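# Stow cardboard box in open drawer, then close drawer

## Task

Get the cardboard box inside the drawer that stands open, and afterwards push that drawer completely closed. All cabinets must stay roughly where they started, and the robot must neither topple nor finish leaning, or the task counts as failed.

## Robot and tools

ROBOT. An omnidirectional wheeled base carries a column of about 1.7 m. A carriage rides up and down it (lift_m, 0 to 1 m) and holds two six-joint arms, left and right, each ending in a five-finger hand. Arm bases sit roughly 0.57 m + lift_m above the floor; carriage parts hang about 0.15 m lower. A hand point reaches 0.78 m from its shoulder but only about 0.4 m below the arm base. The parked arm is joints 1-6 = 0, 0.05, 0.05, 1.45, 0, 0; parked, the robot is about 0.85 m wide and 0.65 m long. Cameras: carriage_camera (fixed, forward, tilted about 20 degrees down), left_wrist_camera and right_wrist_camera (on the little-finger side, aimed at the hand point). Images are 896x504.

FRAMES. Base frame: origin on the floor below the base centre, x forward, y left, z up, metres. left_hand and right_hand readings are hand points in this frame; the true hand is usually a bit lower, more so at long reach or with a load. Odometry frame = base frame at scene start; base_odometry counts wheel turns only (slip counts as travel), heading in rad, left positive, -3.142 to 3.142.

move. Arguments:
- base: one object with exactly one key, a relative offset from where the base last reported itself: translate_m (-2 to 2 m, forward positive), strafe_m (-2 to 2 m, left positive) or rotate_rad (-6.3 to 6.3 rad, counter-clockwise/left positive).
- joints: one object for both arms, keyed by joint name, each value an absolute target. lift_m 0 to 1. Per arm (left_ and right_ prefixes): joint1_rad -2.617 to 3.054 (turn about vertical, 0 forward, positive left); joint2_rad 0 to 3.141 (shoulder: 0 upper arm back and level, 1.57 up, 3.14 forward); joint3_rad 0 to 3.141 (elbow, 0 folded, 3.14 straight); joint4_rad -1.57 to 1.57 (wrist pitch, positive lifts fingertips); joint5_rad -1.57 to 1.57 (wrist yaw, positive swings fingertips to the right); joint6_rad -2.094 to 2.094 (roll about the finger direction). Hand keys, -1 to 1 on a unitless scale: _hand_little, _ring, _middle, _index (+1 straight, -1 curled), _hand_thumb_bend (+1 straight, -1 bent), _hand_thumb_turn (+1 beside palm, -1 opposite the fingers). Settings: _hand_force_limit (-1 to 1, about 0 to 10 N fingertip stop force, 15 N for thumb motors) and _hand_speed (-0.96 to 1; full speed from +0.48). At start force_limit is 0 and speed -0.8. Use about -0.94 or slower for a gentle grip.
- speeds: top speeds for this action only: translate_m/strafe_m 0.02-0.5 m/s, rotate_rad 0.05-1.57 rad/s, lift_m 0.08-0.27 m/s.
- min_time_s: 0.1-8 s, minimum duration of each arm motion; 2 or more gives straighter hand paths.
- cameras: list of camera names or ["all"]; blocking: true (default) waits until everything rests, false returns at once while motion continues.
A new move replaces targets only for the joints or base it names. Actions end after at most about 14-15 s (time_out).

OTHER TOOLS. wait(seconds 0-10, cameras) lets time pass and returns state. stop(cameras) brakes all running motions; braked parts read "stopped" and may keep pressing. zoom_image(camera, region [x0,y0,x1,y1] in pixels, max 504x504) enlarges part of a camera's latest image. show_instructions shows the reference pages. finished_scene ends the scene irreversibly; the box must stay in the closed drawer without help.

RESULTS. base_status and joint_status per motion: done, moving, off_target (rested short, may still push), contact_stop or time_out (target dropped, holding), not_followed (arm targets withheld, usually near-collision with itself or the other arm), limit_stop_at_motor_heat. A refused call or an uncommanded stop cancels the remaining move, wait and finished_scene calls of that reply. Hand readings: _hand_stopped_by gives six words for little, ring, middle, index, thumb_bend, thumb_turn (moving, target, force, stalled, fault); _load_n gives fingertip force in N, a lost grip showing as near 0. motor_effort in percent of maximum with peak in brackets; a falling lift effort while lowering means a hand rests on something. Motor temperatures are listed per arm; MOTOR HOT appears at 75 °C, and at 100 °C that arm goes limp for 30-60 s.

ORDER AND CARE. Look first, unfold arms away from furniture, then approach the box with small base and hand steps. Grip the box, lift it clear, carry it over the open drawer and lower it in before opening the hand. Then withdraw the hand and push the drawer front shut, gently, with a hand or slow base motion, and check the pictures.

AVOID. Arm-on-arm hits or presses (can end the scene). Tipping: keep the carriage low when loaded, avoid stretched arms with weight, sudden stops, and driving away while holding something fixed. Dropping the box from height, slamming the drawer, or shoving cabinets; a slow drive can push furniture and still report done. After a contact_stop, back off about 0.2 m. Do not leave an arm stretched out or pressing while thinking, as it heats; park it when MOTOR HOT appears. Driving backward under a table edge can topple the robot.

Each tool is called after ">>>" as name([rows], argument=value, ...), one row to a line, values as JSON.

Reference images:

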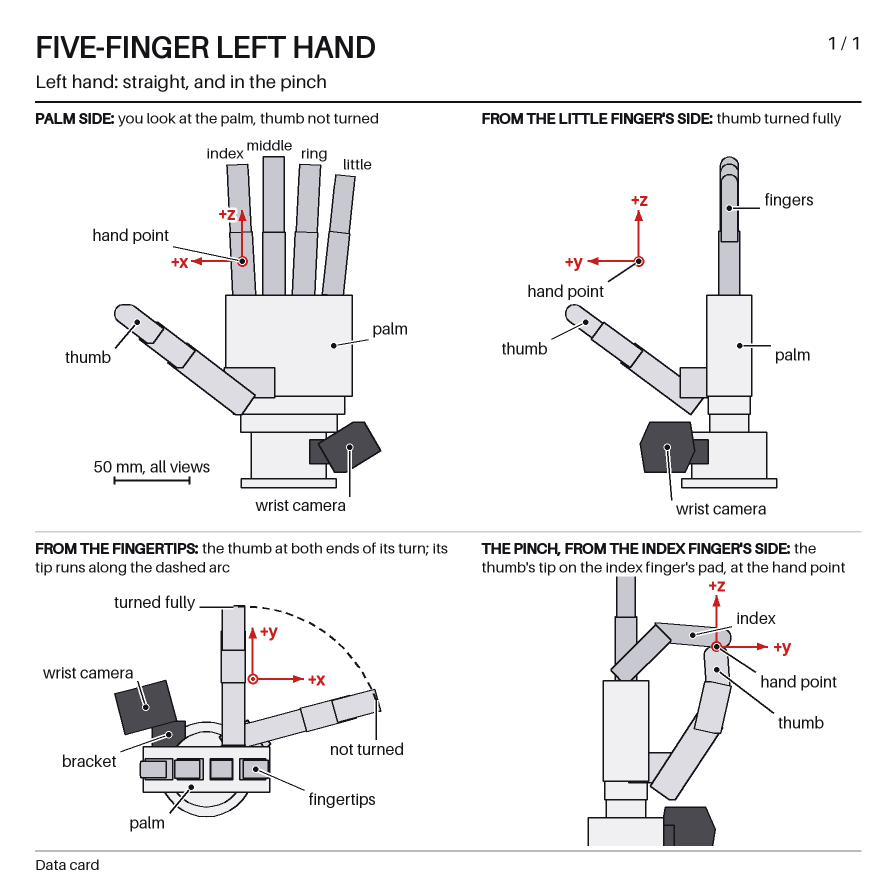

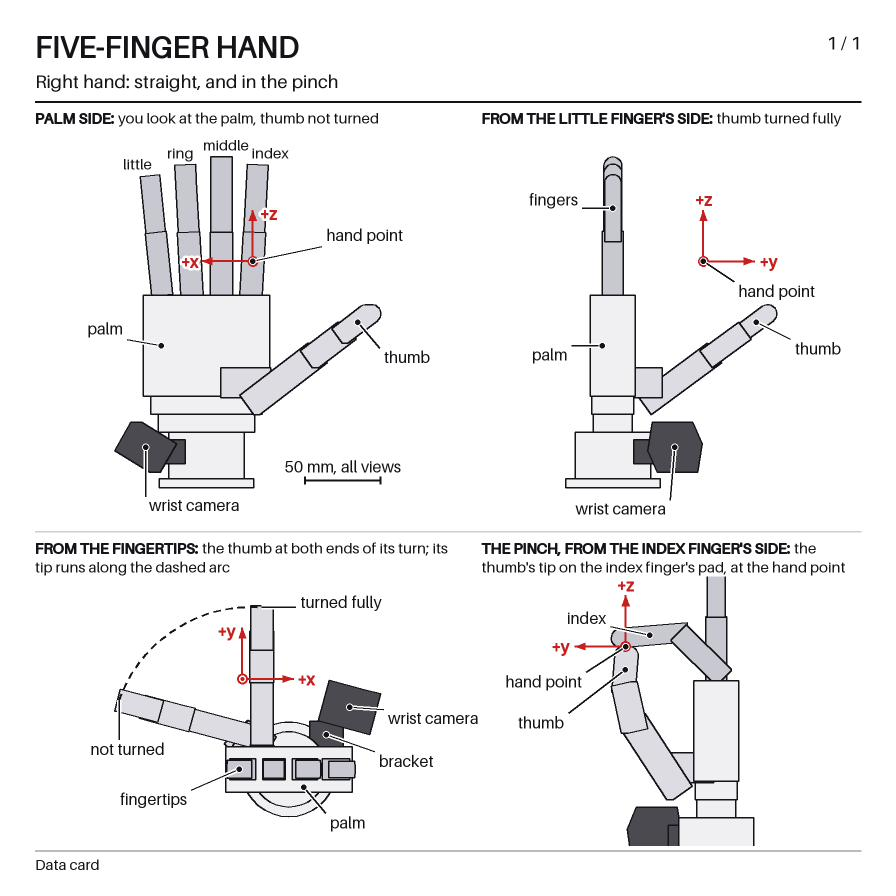

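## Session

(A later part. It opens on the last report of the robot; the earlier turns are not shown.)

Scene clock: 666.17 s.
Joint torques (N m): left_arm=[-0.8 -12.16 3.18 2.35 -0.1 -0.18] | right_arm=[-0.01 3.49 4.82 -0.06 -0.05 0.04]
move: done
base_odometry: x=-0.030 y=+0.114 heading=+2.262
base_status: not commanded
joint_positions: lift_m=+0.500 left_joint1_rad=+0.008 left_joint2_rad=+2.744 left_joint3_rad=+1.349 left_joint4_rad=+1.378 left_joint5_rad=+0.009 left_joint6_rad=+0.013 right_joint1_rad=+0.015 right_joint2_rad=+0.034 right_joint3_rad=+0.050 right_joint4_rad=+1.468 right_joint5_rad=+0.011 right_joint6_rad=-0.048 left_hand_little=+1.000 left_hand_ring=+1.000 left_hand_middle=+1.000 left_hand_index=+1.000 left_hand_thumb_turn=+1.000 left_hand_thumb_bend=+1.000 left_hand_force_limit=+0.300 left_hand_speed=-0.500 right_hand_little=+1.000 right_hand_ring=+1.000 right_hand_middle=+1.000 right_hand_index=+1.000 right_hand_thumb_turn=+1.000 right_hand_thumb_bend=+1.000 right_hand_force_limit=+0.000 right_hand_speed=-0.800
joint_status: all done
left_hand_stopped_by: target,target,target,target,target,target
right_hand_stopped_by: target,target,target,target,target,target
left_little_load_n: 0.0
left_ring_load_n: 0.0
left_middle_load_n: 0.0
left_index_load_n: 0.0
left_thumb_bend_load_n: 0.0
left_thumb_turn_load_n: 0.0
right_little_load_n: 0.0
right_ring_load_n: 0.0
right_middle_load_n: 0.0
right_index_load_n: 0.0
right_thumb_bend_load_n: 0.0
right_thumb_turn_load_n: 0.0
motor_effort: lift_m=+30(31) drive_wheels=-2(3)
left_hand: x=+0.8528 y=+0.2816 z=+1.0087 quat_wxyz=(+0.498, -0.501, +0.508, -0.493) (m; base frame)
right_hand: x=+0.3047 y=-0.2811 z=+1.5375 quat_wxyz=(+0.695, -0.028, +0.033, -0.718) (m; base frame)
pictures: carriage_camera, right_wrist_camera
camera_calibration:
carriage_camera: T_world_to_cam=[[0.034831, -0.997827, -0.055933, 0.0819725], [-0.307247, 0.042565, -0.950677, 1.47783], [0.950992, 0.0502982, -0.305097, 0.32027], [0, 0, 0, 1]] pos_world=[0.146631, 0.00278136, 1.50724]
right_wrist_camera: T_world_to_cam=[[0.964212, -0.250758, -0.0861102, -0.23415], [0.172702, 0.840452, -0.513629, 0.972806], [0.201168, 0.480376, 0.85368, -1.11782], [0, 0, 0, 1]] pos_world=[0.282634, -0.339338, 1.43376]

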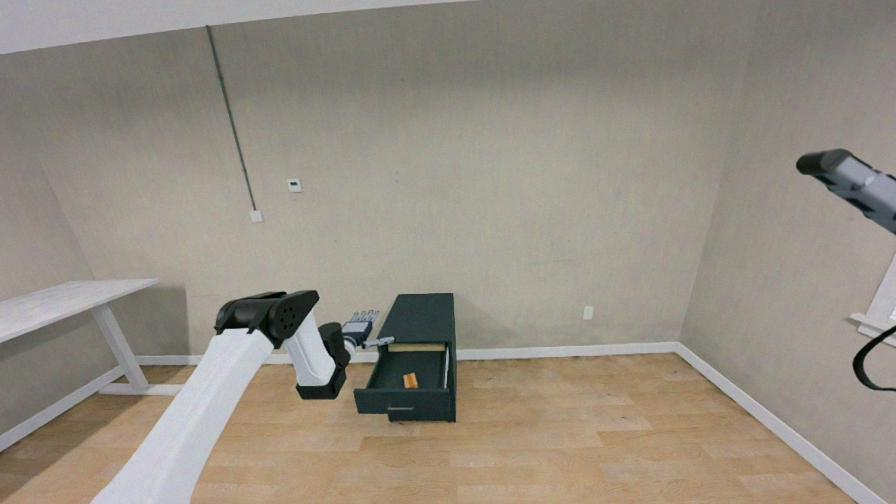

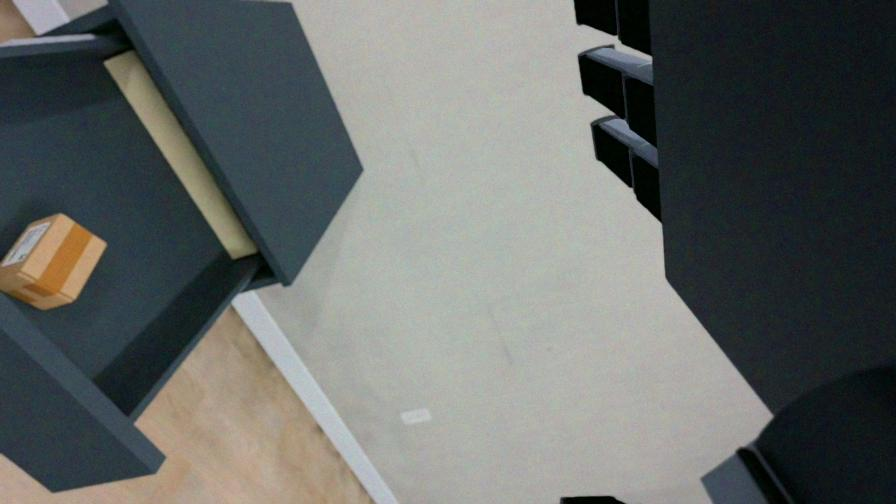

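>>> move(base={"strafe_m": -0.045}, speeds={"strafe_m": 0.05, "lift_m": 0.2}, joints={"lift_m": 0.04}, cameras=["carriage_camera", "right_wrist_camera"])

>>> zoom_image(camera="carriage_camera", region=[300, 230, 520, 400])

Scene clock: 685.37 s.
Joint torques (N m): left_arm=[-0.32 -12.11 3.62 2.25 -0.1 -0.17] | right_arm=[0.17 3.48 4.9 -0.05 -0.05 0.02]
move: done
base_odometry: x=+0.005 y=+0.142 heading=+2.262
base_status: done
joint_positions: lift_m=+0.040 left_joint1_rad=+0.003 left_joint2_rad=+2.744 left_joint3_rad=+1.344 left_joint4_rad=+1.384 left_joint5_rad=+0.007 left_joint6_rad=+0.012 right_joint1_rad=+0.015 right_joint2_rad=+0.034 right_joint3_rad=+0.050 right_joint4_rad=+1.468 right_joint5_rad=+0.010 right_joint6_rad=-0.048 left_hand_little=+1.000 left_hand_ring=+1.000 left_hand_middle=+1.000 left_hand_index=+1.000 left_hand_thumb_turn=+1.000 left_hand_thumb_bend=+1.000 left_hand_force_limit=+0.300 left_hand_speed=-0.500 right_hand_little=+1.000 right_hand_ring=+1.000 right_hand_middle=+1.000 right_hand_index=+1.000 right_hand_thumb_turn=+1.000 right_hand_thumb_bend=+1.000 right_hand_force_limit=+0.000 right_hand_speed=-0.800
joint_status: all done
left_hand_stopped_by: target,target,target,target,target,target
right_hand_stopped_by: target,target,target,target,target,target
left_little_load_n: 0.0
left_ring_load_n: 0.0
left_middle_load_n: 0.0
left_index_load_n: -0.5
left_thumb_bend_load_n: 0.0
left_thumb_turn_load_n: -0.5
right_little_load_n: 0.0
right_ring_load_n: 0.0
right_middle_load_n: 0.0
right_index_load_n: 0.0
right_thumb_bend_load_n: 0.0
right_thumb_turn_load_n: 0.0
motor_effort: lift_m=+25(29) drive_wheels=-3(7)
left_hand: x=+0.8518 y=+0.2787 z=+0.5490 quat_wxyz=(+0.498, -0.500, +0.508, -0.494) (m; base frame)
right_hand: x=+0.3047 y=-0.2811 z=+1.0780 quat_wxyz=(+0.695, -0.028, +0.033, -0.718) (m; base frame)
pictures: carriage_camera, right_wrist_camera
camera_calibration:
carriage_camera: T_world_to_cam=[[0.034831, -0.997827, -0.055933, 0.0562657], [-0.307247, 0.042565, -0.950677, 1.0409], [0.950992, 0.0502982, -0.305097, 0.180048], [0, 0, 0, 1]] pos_world=[0.146631, 0.00278136, 1.04764]
right_wrist_camera: T_world_to_cam=[[0.964235, -0.250736, -0.085918, -0.273905], [0.17269, 0.84023, -0.513996, 0.73708], [0.201068, 0.480776, 0.853479, -0.725192], [0, 0, 0, 1]] pos_world=[0.282635, -0.33934, 0.974259]

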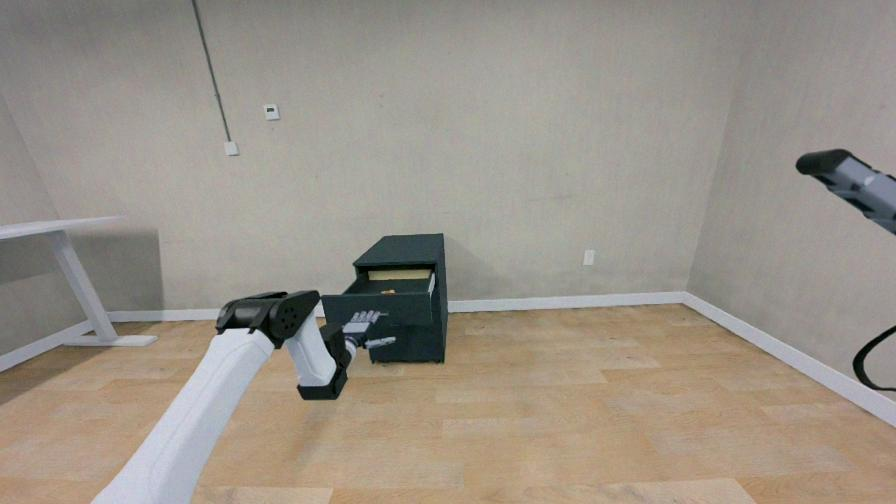

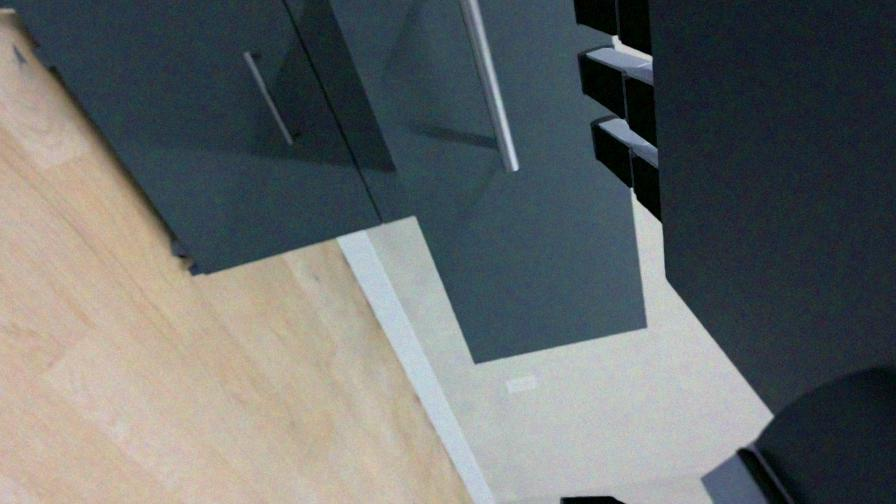

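Scaled by 2.291 from the camera's 896x504 image, which has a finer 1280x720 frame.

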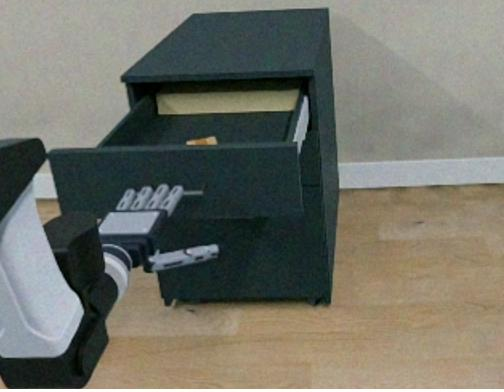

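>>> move(base={"translate_m": 0.1}, speeds={"translate_m": 0.05}, cameras=["carriage_camera"])

>>> zoom_image(camera="carriage_camera", region=[300, 230, 520, 400])

Scene clock: 698.63 s.
Joint torques (N m): left_arm=[-0.25 -12.18 4.04 2.17 -0.11 -0.16] | right_arm=[0.02 3.52 4.86 -0.04 -0.03 0.04]
Motor temperatures (°C): left_arm=[30 51 31 32 27 24] | right_arm=[27 27 36 26 27 26]
move: done
base_odometry: x=-0.059 y=+0.219 heading=+2.261
base_status: done
joint_positions: lift_m=+0.040 left_joint1_rad=+0.003 left_joint2_rad=+2.744 left_joint3_rad=+1.339 left_joint4_rad=+1.393 left_joint5_rad=+0.007 left_joint6_rad=+0.011 right_joint1_rad=+0.015 right_joint2_rad=+0.034 right_joint3_rad=+0.050 right_joint4_rad=+1.468 right_joint5_rad=+0.010 right_joint6_rad=-0.048 left_hand_little=+1.000 left_hand_ring=+1.000 left_hand_middle=+1.000 left_hand_index=+1.000 left_hand_thumb_turn=+1.000 left_hand_thumb_bend=+1.000 left_hand_force_limit=+0.300 left_hand_speed=-0.500 right_hand_little=+1.000 right_hand_ring=+1.000 right_hand_middle=+1.000 right_hand_index=+1.000 right_hand_thumb_turn=+1.000 right_hand_thumb_bend=+1.000 right_hand_force_limit=+0.000 right_hand_speed=-0.800
joint_status: not commanded
left_hand_stopped_by: target,target,target,target,target,target
right_hand_stopped_by: target,target,target,target,target,target
left_little_load_n: 0.0
left_ring_load_n: 0.0
left_middle_load_n: 0.0
left_index_load_n: 0.0
left_thumb_bend_load_n: 0.0
left_thumb_turn_load_n: 0.0
right_little_load_n: 0.0
right_ring_load_n: 0.0
right_middle_load_n: 0.0
right_index_load_n: 0.0
right_thumb_bend_load_n: 0.0
right_thumb_turn_load_n: 0.0
motor_effort: lift_m=+26(26) drive_wheels=-7(11)
left_hand: x=+0.8507 y=+0.2787 z=+0.5495 quat_wxyz=(+0.499, -0.499, +0.507, -0.495) (m; base frame)
right_hand: x=+0.3047 y=-0.2811 z=+1.0780 quat_wxyz=(+0.695, -0.028, +0.033, -0.718) (m; base frame)
pictures: carriage_camera
camera_calibration:
carriage_camera: T_world_to_cam=[[0.034831, -0.997827, -0.055933, 0.0562657], [-0.307247, 0.042565, -0.950677, 1.0409], [0.950992, 0.0502982, -0.305097, 0.180048], [0, 0, 0, 1]] pos_world=[0.146631, 0.00278136, 1.04764]

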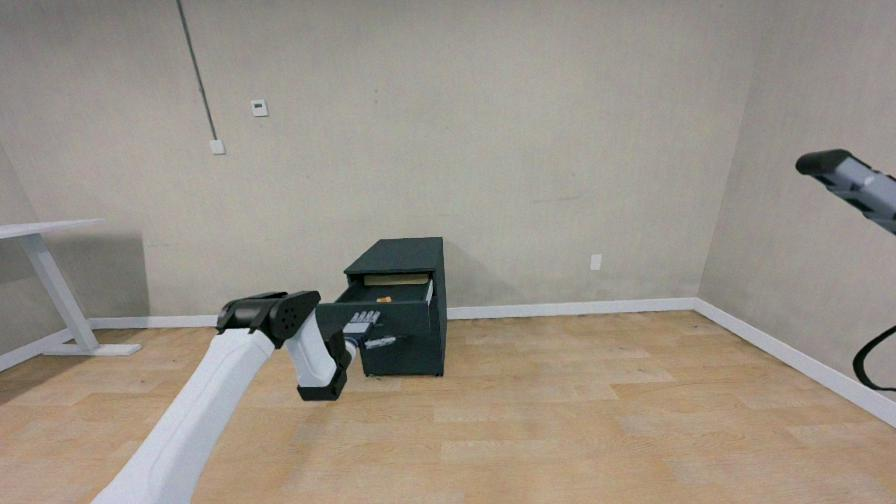

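Scaled by 2.291 from the camera's 896x504 image, which has a finer 1280x720 frame.

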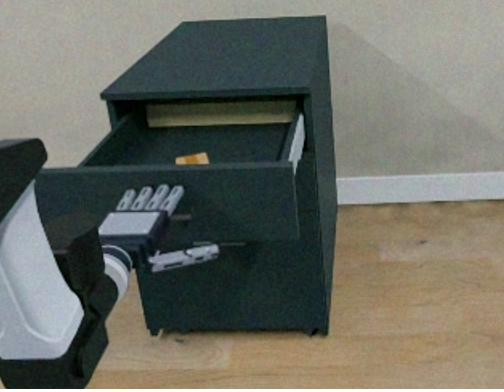

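>>> move(base={"translate_m": 0.12}, speeds={"translate_m": 0.06}, cameras=["carriage_camera"])

>>> zoom_image(camera="carriage_camera", region=[280, 230, 500, 400])

Scene clock: 707.43 s.
Joint torques (N m): left_arm=[-0.2 -12.05 4.19 2.13 -0.12 -0.17] | right_arm=[0.02 3.3 4.81 -0.06 -0.04 0.07]
move: done
base_odometry: x=-0.135 y=+0.312 heading=+2.261
base_status: done
joint_positions: lift_m=+0.040 left_joint1_rad=+0.003 left_joint2_rad=+2.744 left_joint3_rad=+1.336 left_joint4_rad=+1.396 left_joint5_rad=+0.011 left_joint6_rad=+0.011 right_joint1_rad=+0.015 right_joint2_rad=+0.034 right_joint3_rad=+0.050 right_joint4_rad=+1.468 right_joint5_rad=+0.010 right_joint6_rad=-0.048 left_hand_little=+1.000 left_hand_ring=+1.000 left_hand_middle=+1.000 left_hand_index=+1.000 left_hand_thumb_turn=+1.000 left_hand_thumb_bend=+1.000 left_hand_force_limit=+0.300 left_hand_speed=-0.500 right_hand_little=+1.000 right_hand_ring=+1.000 right_hand_middle=+1.000 right_hand_index=+1.000 right_hand_thumb_turn=+1.000 right_hand_thumb_bend=+1.000 right_hand_force_limit=+0.000 right_hand_speed=-0.800
joint_status: not commanded
left_hand_stopped_by: target,target,target,target,target,target
right_hand_stopped_by: target,target,target,target,target,target
left_little_load_n: 0.0
left_ring_load_n: 0.0
left_middle_load_n: -0.5
left_index_load_n: 0.0
left_thumb_bend_load_n: 0.0
left_thumb_turn_load_n: 0.0
right_little_load_n: 0.0
right_ring_load_n: 0.0
right_middle_load_n: 0.5
right_index_load_n: 0.0
right_thumb_bend_load_n: 0.0
right_thumb_turn_load_n: 0.0
motor_effort: lift_m=+26(26) drive_wheels=+6(19)
left_hand: x=+0.8500 y=+0.2778 z=+0.5493 quat_wxyz=(+0.498, -0.498, +0.508, -0.496) (m; base frame)
right_hand: x=+0.3046 y=-0.2811 z=+1.0780 quat_wxyz=(+0.695, -0.028, +0.033, -0.718) (m; base frame)
pictures: carriage_camera
camera_calibration:
carriage_camera: T_world_to_cam=[[0.034831, -0.997827, -0.055933, 0.0562657], [-0.307247, 0.042565, -0.950677, 1.0409], [0.950992, 0.0502982, -0.305097, 0.180048], [0, 0, 0, 1]] pos_world=[0.146631, 0.00278136, 1.04764]

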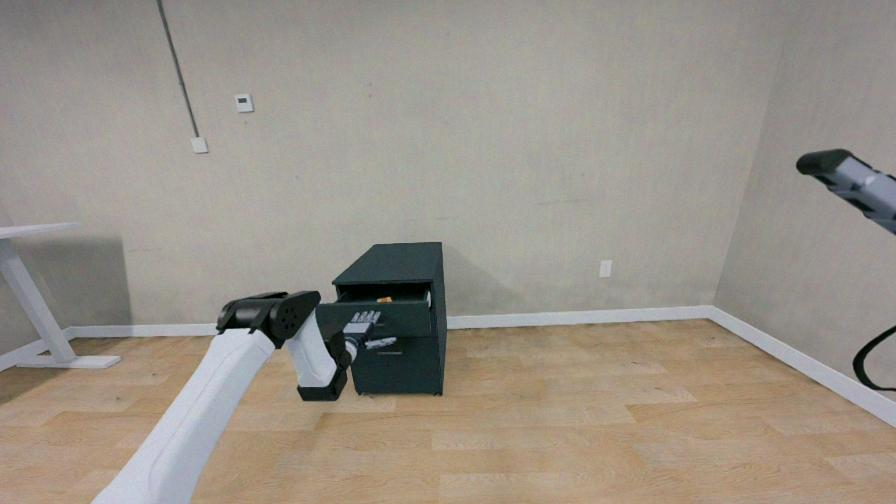

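Scaled by 2.291 from the camera's 896x504 image, which has a finer 1280x720 frame.

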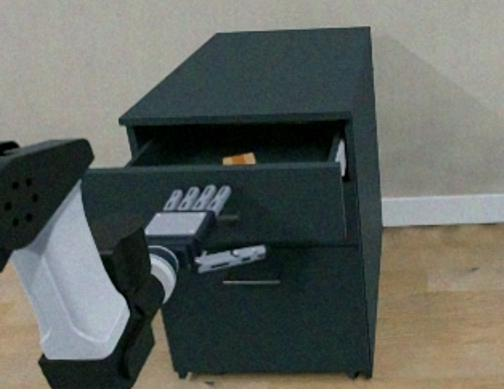

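>>> move(base={"translate_m": 0.11}, speeds={"translate_m": 0.06}, cameras=["carriage_camera"])

>>> zoom_image(camera="carriage_camera", region=[280, 230, 500, 400])

Scene clock: 721.20 s.
Joint torques (N m): left_arm=[-0.34 -11.93 4.3 2.14 -0.28 -0.16] | right_arm=[0.1 3.49 4.88 -0.05 -0.03 0.04]
move: done
base_odometry: x=-0.205 y=+0.397 heading=+2.260
base_status: done
joint_positions: lift_m=+0.040 left_joint1_rad=+0.003 left_joint2_rad=+2.744 left_joint3_rad=+1.335 left_joint4_rad=+1.397 left_joint5_rad=+0.019 left_joint6_rad=+0.011 right_joint1_rad=+0.015 right_joint2_rad=+0.034 right_joint3_rad=+0.050 right_joint4_rad=+1.468 right_joint5_rad=+0.010 right_joint6_rad=-0.048 left_hand_little=+1.000 left_hand_ring=+1.000 left_hand_middle=+1.000 left_hand_index=+1.000 left_hand_thumb_turn=+1.000 left_hand_thumb_bend=+1.000 left_hand_force_limit=+0.300 left_hand_speed=-0.500 right_hand_little=+1.000 right_hand_ring=+1.000 right_hand_middle=+1.000 right_hand_index=+1.000 right_hand_thumb_turn=+1.000 right_hand_thumb_bend=+1.000 right_hand_force_limit=+0.000 right_hand_speed=-0.800
joint_status: not commanded
left_hand_stopped_by: target,target,target,target,target,target
right_hand_stopped_by: target,target,target,target,target,target
left_little_load_n: 0.0
left_ring_load_n: 0.0
left_middle_load_n: 0.0
left_index_load_n: 0.0
left_thumb_bend_load_n: 0.0
left_thumb_turn_load_n: 0.0
right_little_load_n: 0.0
right_ring_load_n: 0.0
right_middle_load_n: 0.0
right_index_load_n: 0.5
right_thumb_bend_load_n: 0.0
right_thumb_turn_load_n: 0.0
motor_effort: lift_m=+26(26) drive_wheels=+6(19)
left_hand: x=+0.8494 y=+0.2763 z=+0.5492 quat_wxyz=(+0.496, -0.496, +0.510, -0.498) (m; base frame)
right_hand: x=+0.3046 y=-0.2811 z=+1.0780 quat_wxyz=(+0.695, -0.028, +0.033, -0.718) (m; base frame)
pictures: carriage_camera
camera_calibration:
carriage_camera: T_world_to_cam=[[0.034831, -0.997827, -0.055933, 0.0562657], [-0.307247, 0.042565, -0.950677, 1.0409], [0.950992, 0.0502982, -0.305097, 0.180048], [0, 0, 0, 1]] pos_world=[0.146631, 0.00278136, 1.04764]

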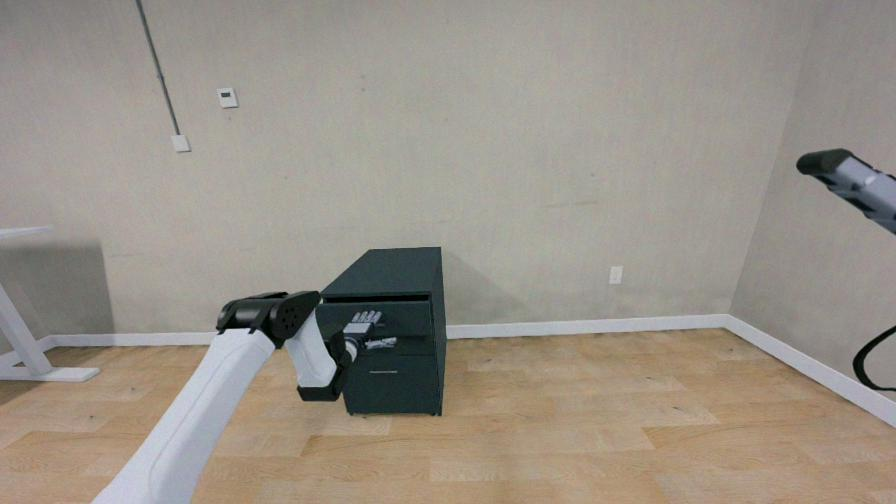

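Scaled by 2.291 from the camera's 896x504 image, which has a finer 1280x720 frame.

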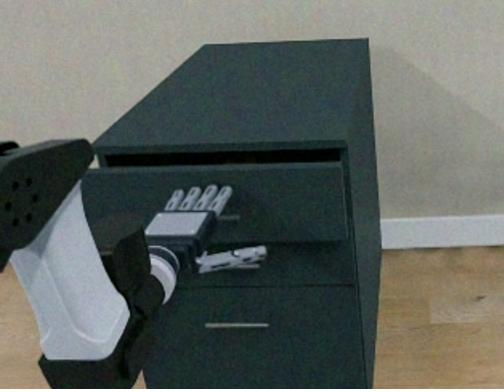

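>>> move(base={"translate_m": 0.035}, speeds={"translate_m": 0.05}, cameras=["carriage_camera"])

>>> zoom_image(camera="carriage_camera", region=[280, 230, 500, 400])

Scene clock: 726.90 s.
Joint torques (N m): left_arm=[-0.34 -12.05 4.31 2.15 -0.11 -0.17] | right_arm=[0.1 3.6 4.83 -0.04 -0.04 0]
move: done
base_odometry: x=-0.227 y=+0.424 heading=+2.260
base_status: done
joint_positions: lift_m=+0.040 left_joint1_rad=+0.003 left_joint2_rad=+2.744 left_joint3_rad=+1.335 left_joint4_rad=+1.395 left_joint5_rad=+0.009 left_joint6_rad=+0.011 right_joint1_rad=+0.015 right_joint2_rad=+0.034 right_joint3_rad=+0.050 right_joint4_rad=+1.468 right_joint5_rad=+0.010 right_joint6_rad=-0.048 left_hand_little=+1.000 left_hand_ring=+1.000 left_hand_middle=+1.000 left_hand_index=+1.000 left_hand_thumb_turn=+1.000 left_hand_thumb_bend=+1.000 left_hand_force_limit=+0.300 left_hand_speed=-0.500 right_hand_little=+1.000 right_hand_ring=+1.000 right_hand_middle=+1.000 right_hand_index=+1.000 right_hand_thumb_turn=+1.000 right_hand_thumb_bend=+1.000 right_hand_force_limit=+0.000 right_hand_speed=-0.800
joint_status: not commanded
left_hand_stopped_by: target,target,target,target,target,target
right_hand_stopped_by: target,target,target,target,target,target
left_little_load_n: -0.5
left_ring_load_n: 0.0
left_middle_load_n: 0.0
left_index_load_n: 0.0
left_thumb_bend_load_n: 0.0
left_thumb_turn_load_n: -0.5
right_little_load_n: 0.0
right_ring_load_n: 0.0
right_middle_load_n: 0.0
right_index_load_n: 0.0
right_thumb_bend_load_n: 0.0
right_thumb_turn_load_n: 0.0
motor_effort: lift_m=+26(26) drive_wheels=-7(18)
left_hand: x=+0.8496 y=+0.2781 z=+0.5487 quat_wxyz=(+0.498, -0.499, +0.508, -0.495) (m; base frame)
right_hand: x=+0.3045 y=-0.2811 z=+1.0781 quat_wxyz=(+0.695, -0.028, +0.033, -0.718) (m; base frame)
pictures: carriage_camera
camera_calibration:
carriage_camera: T_world_to_cam=[[0.034831, -0.997827, -0.055933, 0.0562657], [-0.307247, 0.042565, -0.950677, 1.0409], [0.950992, 0.0502982, -0.305097, 0.180048], [0, 0, 0, 1]] pos_world=[0.146631, 0.00278136, 1.04764]

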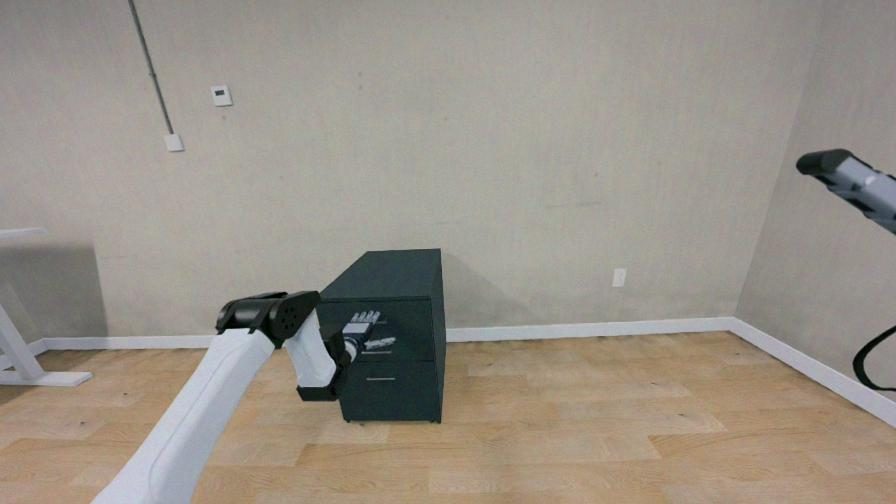

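Scaled by 2.291 from the camera's 896x504 image, which has a finer 1280x720 frame.

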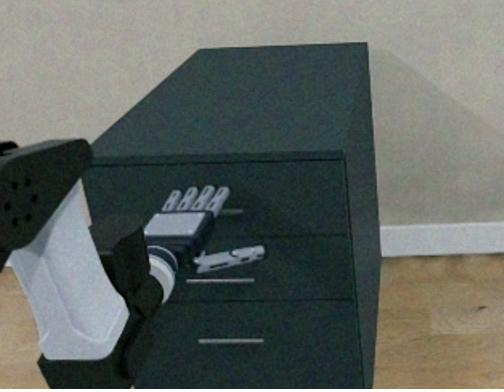

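>>> move(base={"translate_m": 0.02}, speeds={"translate_m": 0.04}, cameras=["carriage_camera"])

>>> zoom_image(camera="carriage_camera", region=[300, 260, 460, 380])

Scene clock: 732.40 s.
Joint torques (N m): left_arm=[-0.29 -12.15 4.27 2.17 -0.13 -0.17] | right_arm=[0.12 3.51 4.82 -0.08 -0.05 0.05]
move: done
base_odometry: x=-0.239 y=+0.440 heading=+2.259
base_status: done
joint_positions: lift_m=+0.040 left_joint1_rad=+0.003 left_joint2_rad=+2.744 left_joint3_rad=+1.335 left_joint4_rad=+1.392 left_joint5_rad=+0.008 left_joint6_rad=+0.011 right_joint1_rad=+0.015 right_joint2_rad=+0.034 right_joint3_rad=+0.050 right_joint4_rad=+1.469 right_joint5_rad=+0.010 right_joint6_rad=-0.048 left_hand_little=+1.000 left_hand_ring=+1.000 left_hand_middle=+1.000 left_hand_index=+1.000 left_hand_thumb_turn=+1.000 left_hand_thumb_bend=+1.000 left_hand_force_limit=+0.300 left_hand_speed=-0.500 right_hand_little=+1.000 right_hand_ring=+1.000 right_hand_middle=+1.000 right_hand_index=+1.000 right_hand_thumb_turn=+1.000 right_hand_thumb_bend=+1.000 right_hand_force_limit=+0.000 right_hand_speed=-0.800
joint_status: not commanded
left_hand_stopped_by: target,target,target,target,target,target
right_hand_stopped_by: target,target,target,target,target,target
left_little_load_n: 0.0
left_ring_load_n: 0.0
left_middle_load_n: 0.0
left_index_load_n: 0.0
left_thumb_bend_load_n: 0.0
left_thumb_turn_load_n: -0.5
right_little_load_n: 0.0
right_ring_load_n: 0.0
right_middle_load_n: 0.0
right_index_load_n: 0.0
right_thumb_bend_load_n: 0.0
right_thumb_turn_load_n: 0.0
motor_effort: lift_m=+26(26) drive_wheels=-6(17)
left_hand: x=+0.8494 y=+0.2784 z=+0.5478 quat_wxyz=(+0.497, -0.500, +0.508, -0.494) (m; base frame)
right_hand: x=+0.3044 y=-0.2811 z=+1.0781 quat_wxyz=(+0.695, -0.028, +0.033, -0.718) (m; base frame)
pictures: carriage_camera
camera_calibration:
carriage_camera: T_world_to_cam=[[0.034831, -0.997827, -0.055933, 0.0562657], [-0.307247, 0.042565, -0.950677, 1.0409], [0.950992, 0.0502982, -0.305097, 0.180048], [0, 0, 0, 1]] pos_world=[0.146631, 0.00278136, 1.04764]

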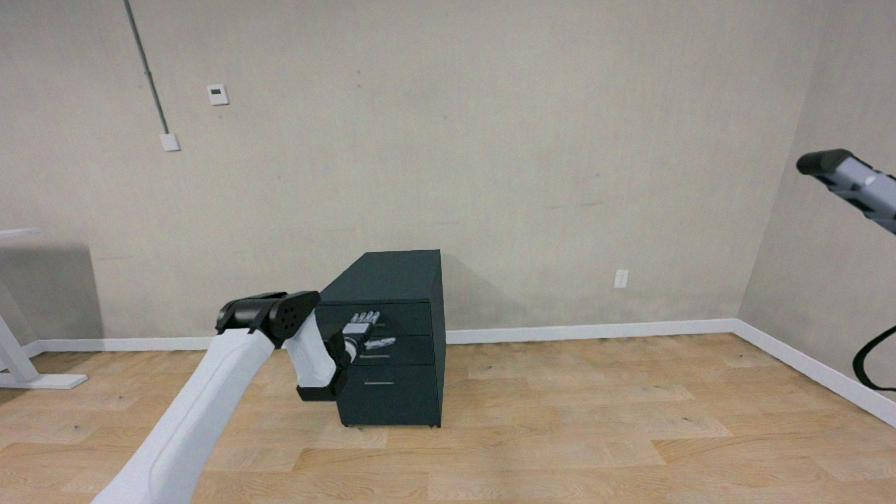

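Scaled by 3.150 from the camera's 896x504 image, which has a finer 1280x720 frame.

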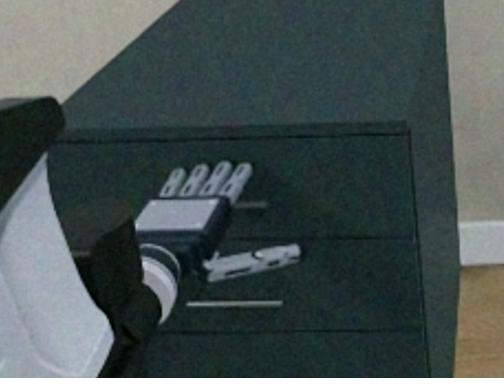

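>>> move(base={"translate_m": 0.02}, speeds={"translate_m": 0.03}, cameras=["carriage_camera"])

>>> zoom_image(camera="carriage_camera", region=[300, 260, 460, 380])

Scene clock: 741.37 s.
Joint torques (N m): left_arm=[-0.27 -11.96 7.25 1.66 -0.07 -0.17] | right_arm=[0.13 3.48 4.96 -0.07 -0.05 0.05]
move: done
base_odometry: x=-0.252 y=+0.455 heading=+2.258
base_status: done
joint_positions: lift_m=+0.040 left_joint1_rad=+0.003 left_joint2_rad=+2.744 left_joint3_rad=+1.298 left_joint4_rad=+1.437 left_joint5_rad=+0.010 left_joint6_rad=+0.010 right_joint1_rad=+0.015 right_joint2_rad=+0.034 right_joint3_rad=+0.050 right_joint4_rad=+1.469 right_joint5_rad=+0.010 right_joint6_rad=-0.048 left_hand_little=+1.000 left_hand_ring=+1.000 left_hand_middle=+1.000 left_hand_index=+1.000 left_hand_thumb_turn=+1.000 left_hand_thumb_bend=+1.000 left_hand_force_limit=+0.300 left_hand_speed=-0.500 right_hand_little=+1.000 right_hand_ring=+1.000 right_hand_middle=+1.000 right_hand_index=+1.000 right_hand_thumb_turn=+1.000 right_hand_thumb_bend=+1.000 right_hand_force_limit=+0.000 right_hand_speed=-0.800
joint_status: not commanded
left_hand_stopped_by: target,target,target,target,target,target
right_hand_stopped_by: target,target,target,target,target,target
left_little_load_n: 0.0
left_ring_load_n: 0.0
left_middle_load_n: 0.5
left_index_load_n: 0.0
left_thumb_bend_load_n: 0.0
left_thumb_turn_load_n: 0.0
right_little_load_n: 0.0
right_ring_load_n: 0.0
right_middle_load_n: 0.0
right_index_load_n: 0.0
right_thumb_bend_load_n: 0.0
right_thumb_turn_load_n: 0.0
motor_effort: lift_m=+25(26) drive_wheels=+6(17)
left_hand: x=+0.8413 y=+0.2779 z=+0.5466 quat_wxyz=(+0.498, -0.498, +0.506, -0.497) (m; base frame)
right_hand: x=+0.3044 y=-0.2811 z=+1.0781 quat_wxyz=(+0.695, -0.028, +0.033, -0.718) (m; base frame)
pictures: carriage_camera
camera_calibration:
carriage_camera: T_world_to_cam=[[0.034831, -0.997827, -0.055933, 0.0562657], [-0.307247, 0.042565, -0.950677, 1.0409], [0.950992, 0.0502982, -0.305097, 0.180048], [0, 0, 0, 1]] pos_world=[0.146631, 0.00278136, 1.04764]

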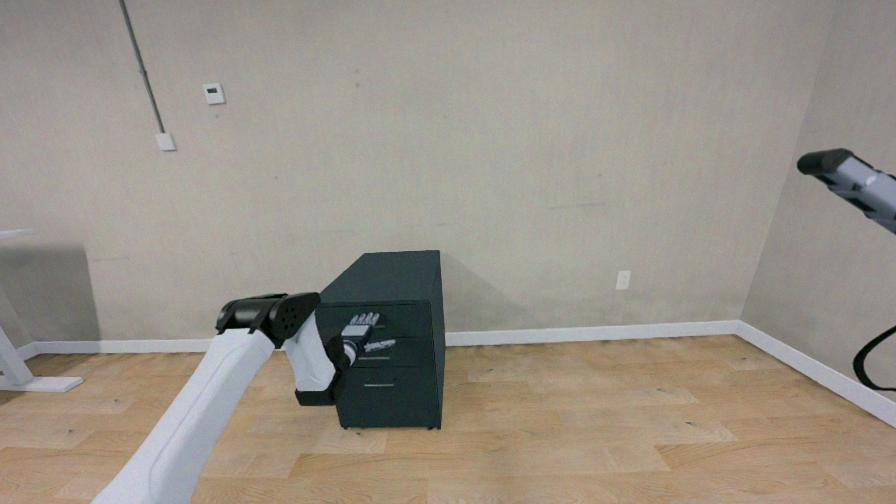

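Scaled by 3.150 from the camera's 896x504 image, which has a finer 1280x720 frame.

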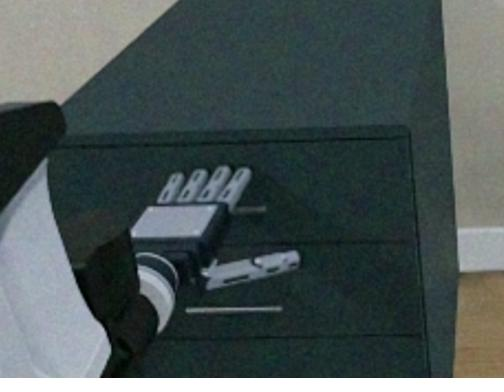

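>>> move(base={"translate_m": -0.35}, speeds={"translate_m": 0.15}, cameras=["carriage_camera"])

>>> move(joints={"left_joint1_rad": 0.3, "lift_m": 0.4}, cameras=["carriage_camera"])

>>> zoom_image(camera="carriage_camera", region=[320, 250, 500, 450])

Scene clock: 752.47 s.
Joint torques (N m): left_arm=[-0.2 -12.11 5.64 2.15 -0.09 -0.14] | right_arm=[0.08 3.59 4.88 -0.04 -0.02 0.03]
move: done
base_odometry: x=-0.029 y=+0.185 heading=+2.258
base_status: done
joint_positions: lift_m=+0.040 left_joint1_rad=+0.003 left_joint2_rad=+2.744 left_joint3_rad=+1.318 left_joint4_rad=+1.394 left_joint5_rad=+0.008 left_joint6_rad=+0.010 right_joint1_rad=+0.015 right_joint2_rad=+0.034 right_joint3_rad=+0.050 right_joint4_rad=+1.469 right_joint5_rad=+0.010 right_joint6_rad=-0.048 left_hand_little=+1.000 left_hand_ring=+1.000 left_hand_middle=+1.000 left_hand_index=+1.000 left_hand_thumb_turn=+1.000 left_hand_thumb_bend=+1.000 left_hand_force_limit=+0.300 left_hand_speed=-0.500 right_hand_little=+1.000 right_hand_ring=+1.000 right_hand_middle=+1.000 right_hand_index=+1.000 right_hand_thumb_turn=+1.000 right_hand_thumb_bend=+1.000 right_hand_force_limit=+0.000 right_hand_speed=-0.800
joint_status: not commanded
left_hand_stopped_by: target,target,target,target,target,target
right_hand_stopped_by: target,target,target,target,target,target
left_little_load_n: 0.0
left_ring_load_n: 0.0
left_middle_load_n: 0.0
left_index_load_n: 0.0
left_thumb_bend_load_n: 0.0
left_thumb_turn_load_n: -0.5
right_little_load_n: 0.0
right_ring_load_n: 0.0
right_middle_load_n: 0.0
right_index_load_n: 0.0
right_thumb_bend_load_n: -0.5
right_thumb_turn_load_n: 0.0
motor_effort: lift_m=+26(26) drive_wheels=-3(16)
left_hand: x=+0.8444 y=+0.2783 z=+0.5422 quat_wxyz=(+0.493, -0.504, +0.512, -0.491) (m; base frame)
right_hand: x=+0.3044 y=-0.2811 z=+1.0781 quat_wxyz=(+0.695, -0.028, +0.033, -0.718) (m; base frame)
pictures: carriage_camera
camera_calibration:
carriage_camera: T_world_to_cam=[[0.034831, -0.997827, -0.055933, 0.0562657], [-0.307247, 0.042565, -0.950677, 1.0409], [0.950992, 0.0502982, -0.305097, 0.180048], [0, 0, 0, 1]] pos_world=[0.146631, 0.00278136, 1.04764]

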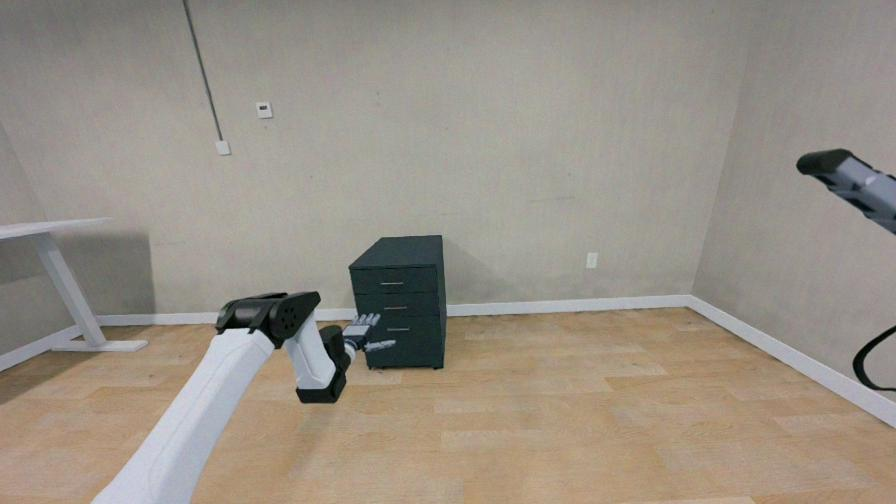

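Scene clock: 754.43 s.
Joint torques (N m): left_arm=[-0.61 -11.81 5.38 2.16 0.06 -0.16] | right_arm=[0.1 3.48 4.81 -0.04 -0.06 0.04]
move: done
base_odometry: x=-0.029 y=+0.185 heading=+2.258
base_status: not commanded
joint_positions: lift_m=+0.400 left_joint1_rad=+0.306 left_joint2_rad=+2.744 left_joint3_rad=+1.321 left_joint4_rad=+1.393 left_joint5_rad=-0.007 left_joint6_rad=+0.010 right_joint1_rad=+0.015 right_joint2_rad=+0.034 right_joint3_rad=+0.050 right_joint4_rad=+1.469 right_joint5_rad=+0.010 right_joint6_rad=-0.048 left_hand_little=+1.000 left_hand_ring=+1.000 left_hand_middle=+1.000 left_hand_index=+1.000 left_hand_thumb_turn=+1.000 left_hand_thumb_bend=+1.000 left_hand_force_limit=+0.300 left_hand_speed=-0.500 right_hand_little=+1.000 right_hand_ring=+1.000 right_hand_middle=+1.000 right_hand_index=+1.000 right_hand_thumb_turn=+1.000 right_hand_thumb_bend=+1.000 right_hand_force_limit=+0.000 right_hand_speed=-0.800
joint_status: all done
left_hand_stopped_by: target,target,target,target,target,target
right_hand_stopped_by: target,target,target,target,target,target
left_little_load_n: -0.5
left_ring_load_n: 0.0
left_middle_load_n: 0.0
left_index_load_n: 0.0
left_thumb_bend_load_n: 0.0
left_thumb_turn_load_n: 0.0
right_little_load_n: 0.0
right_ring_load_n: 0.0
right_middle_load_n: 0.0
right_index_load_n: 0.0
right_thumb_bend_load_n: 0.0
right_thumb_turn_load_n: 0.0
motor_effort: lift_m=+31(42) drive_wheels=-2(3)
left_hand: x=+0.8256 y=+0.4688 z=+0.9028 quat_wxyz=(+0.565, -0.578, +0.425, -0.407) (m; base frame)
right_hand: x=+0.3044 y=-0.2811 z=+1.4376 quat_wxyz=(+0.695, -0.028, +0.033, -0.718) (m; base frame)
pictures: carriage_camera
camera_calibration:
carriage_camera: T_world_to_cam=[[0.034831, -0.997827, -0.055933, 0.0763792], [-0.307247, 0.042565, -0.950677, 1.38277], [0.950992, 0.0502982, -0.305097, 0.289761], [0, 0, 0, 1]] pos_world=[0.146631, 0.00278136, 1.40724]

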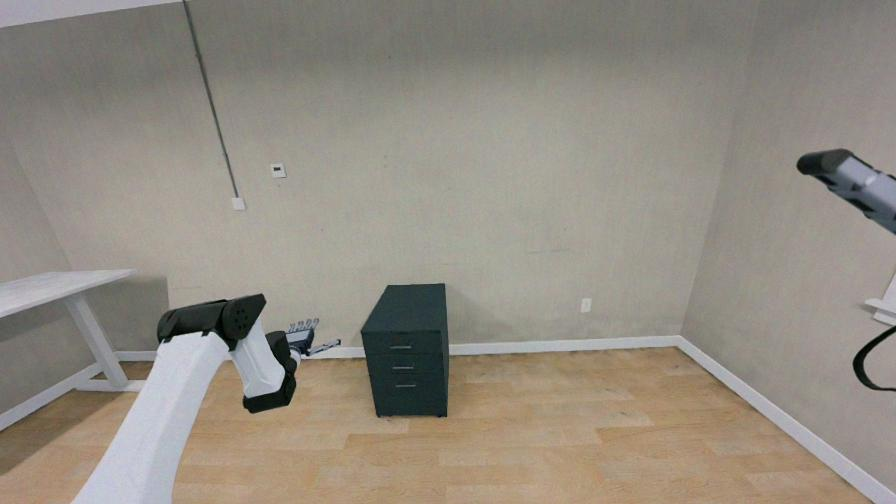

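Scaled by 2.520 from the camera's 896x504 image, which has a finer 1280x720 frame.

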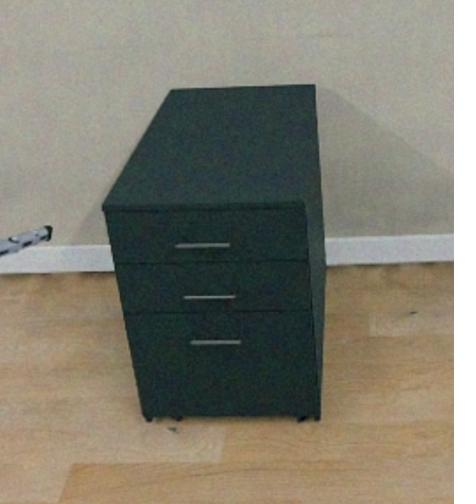

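>>> finished_scene()

The scene is finished: the task was done.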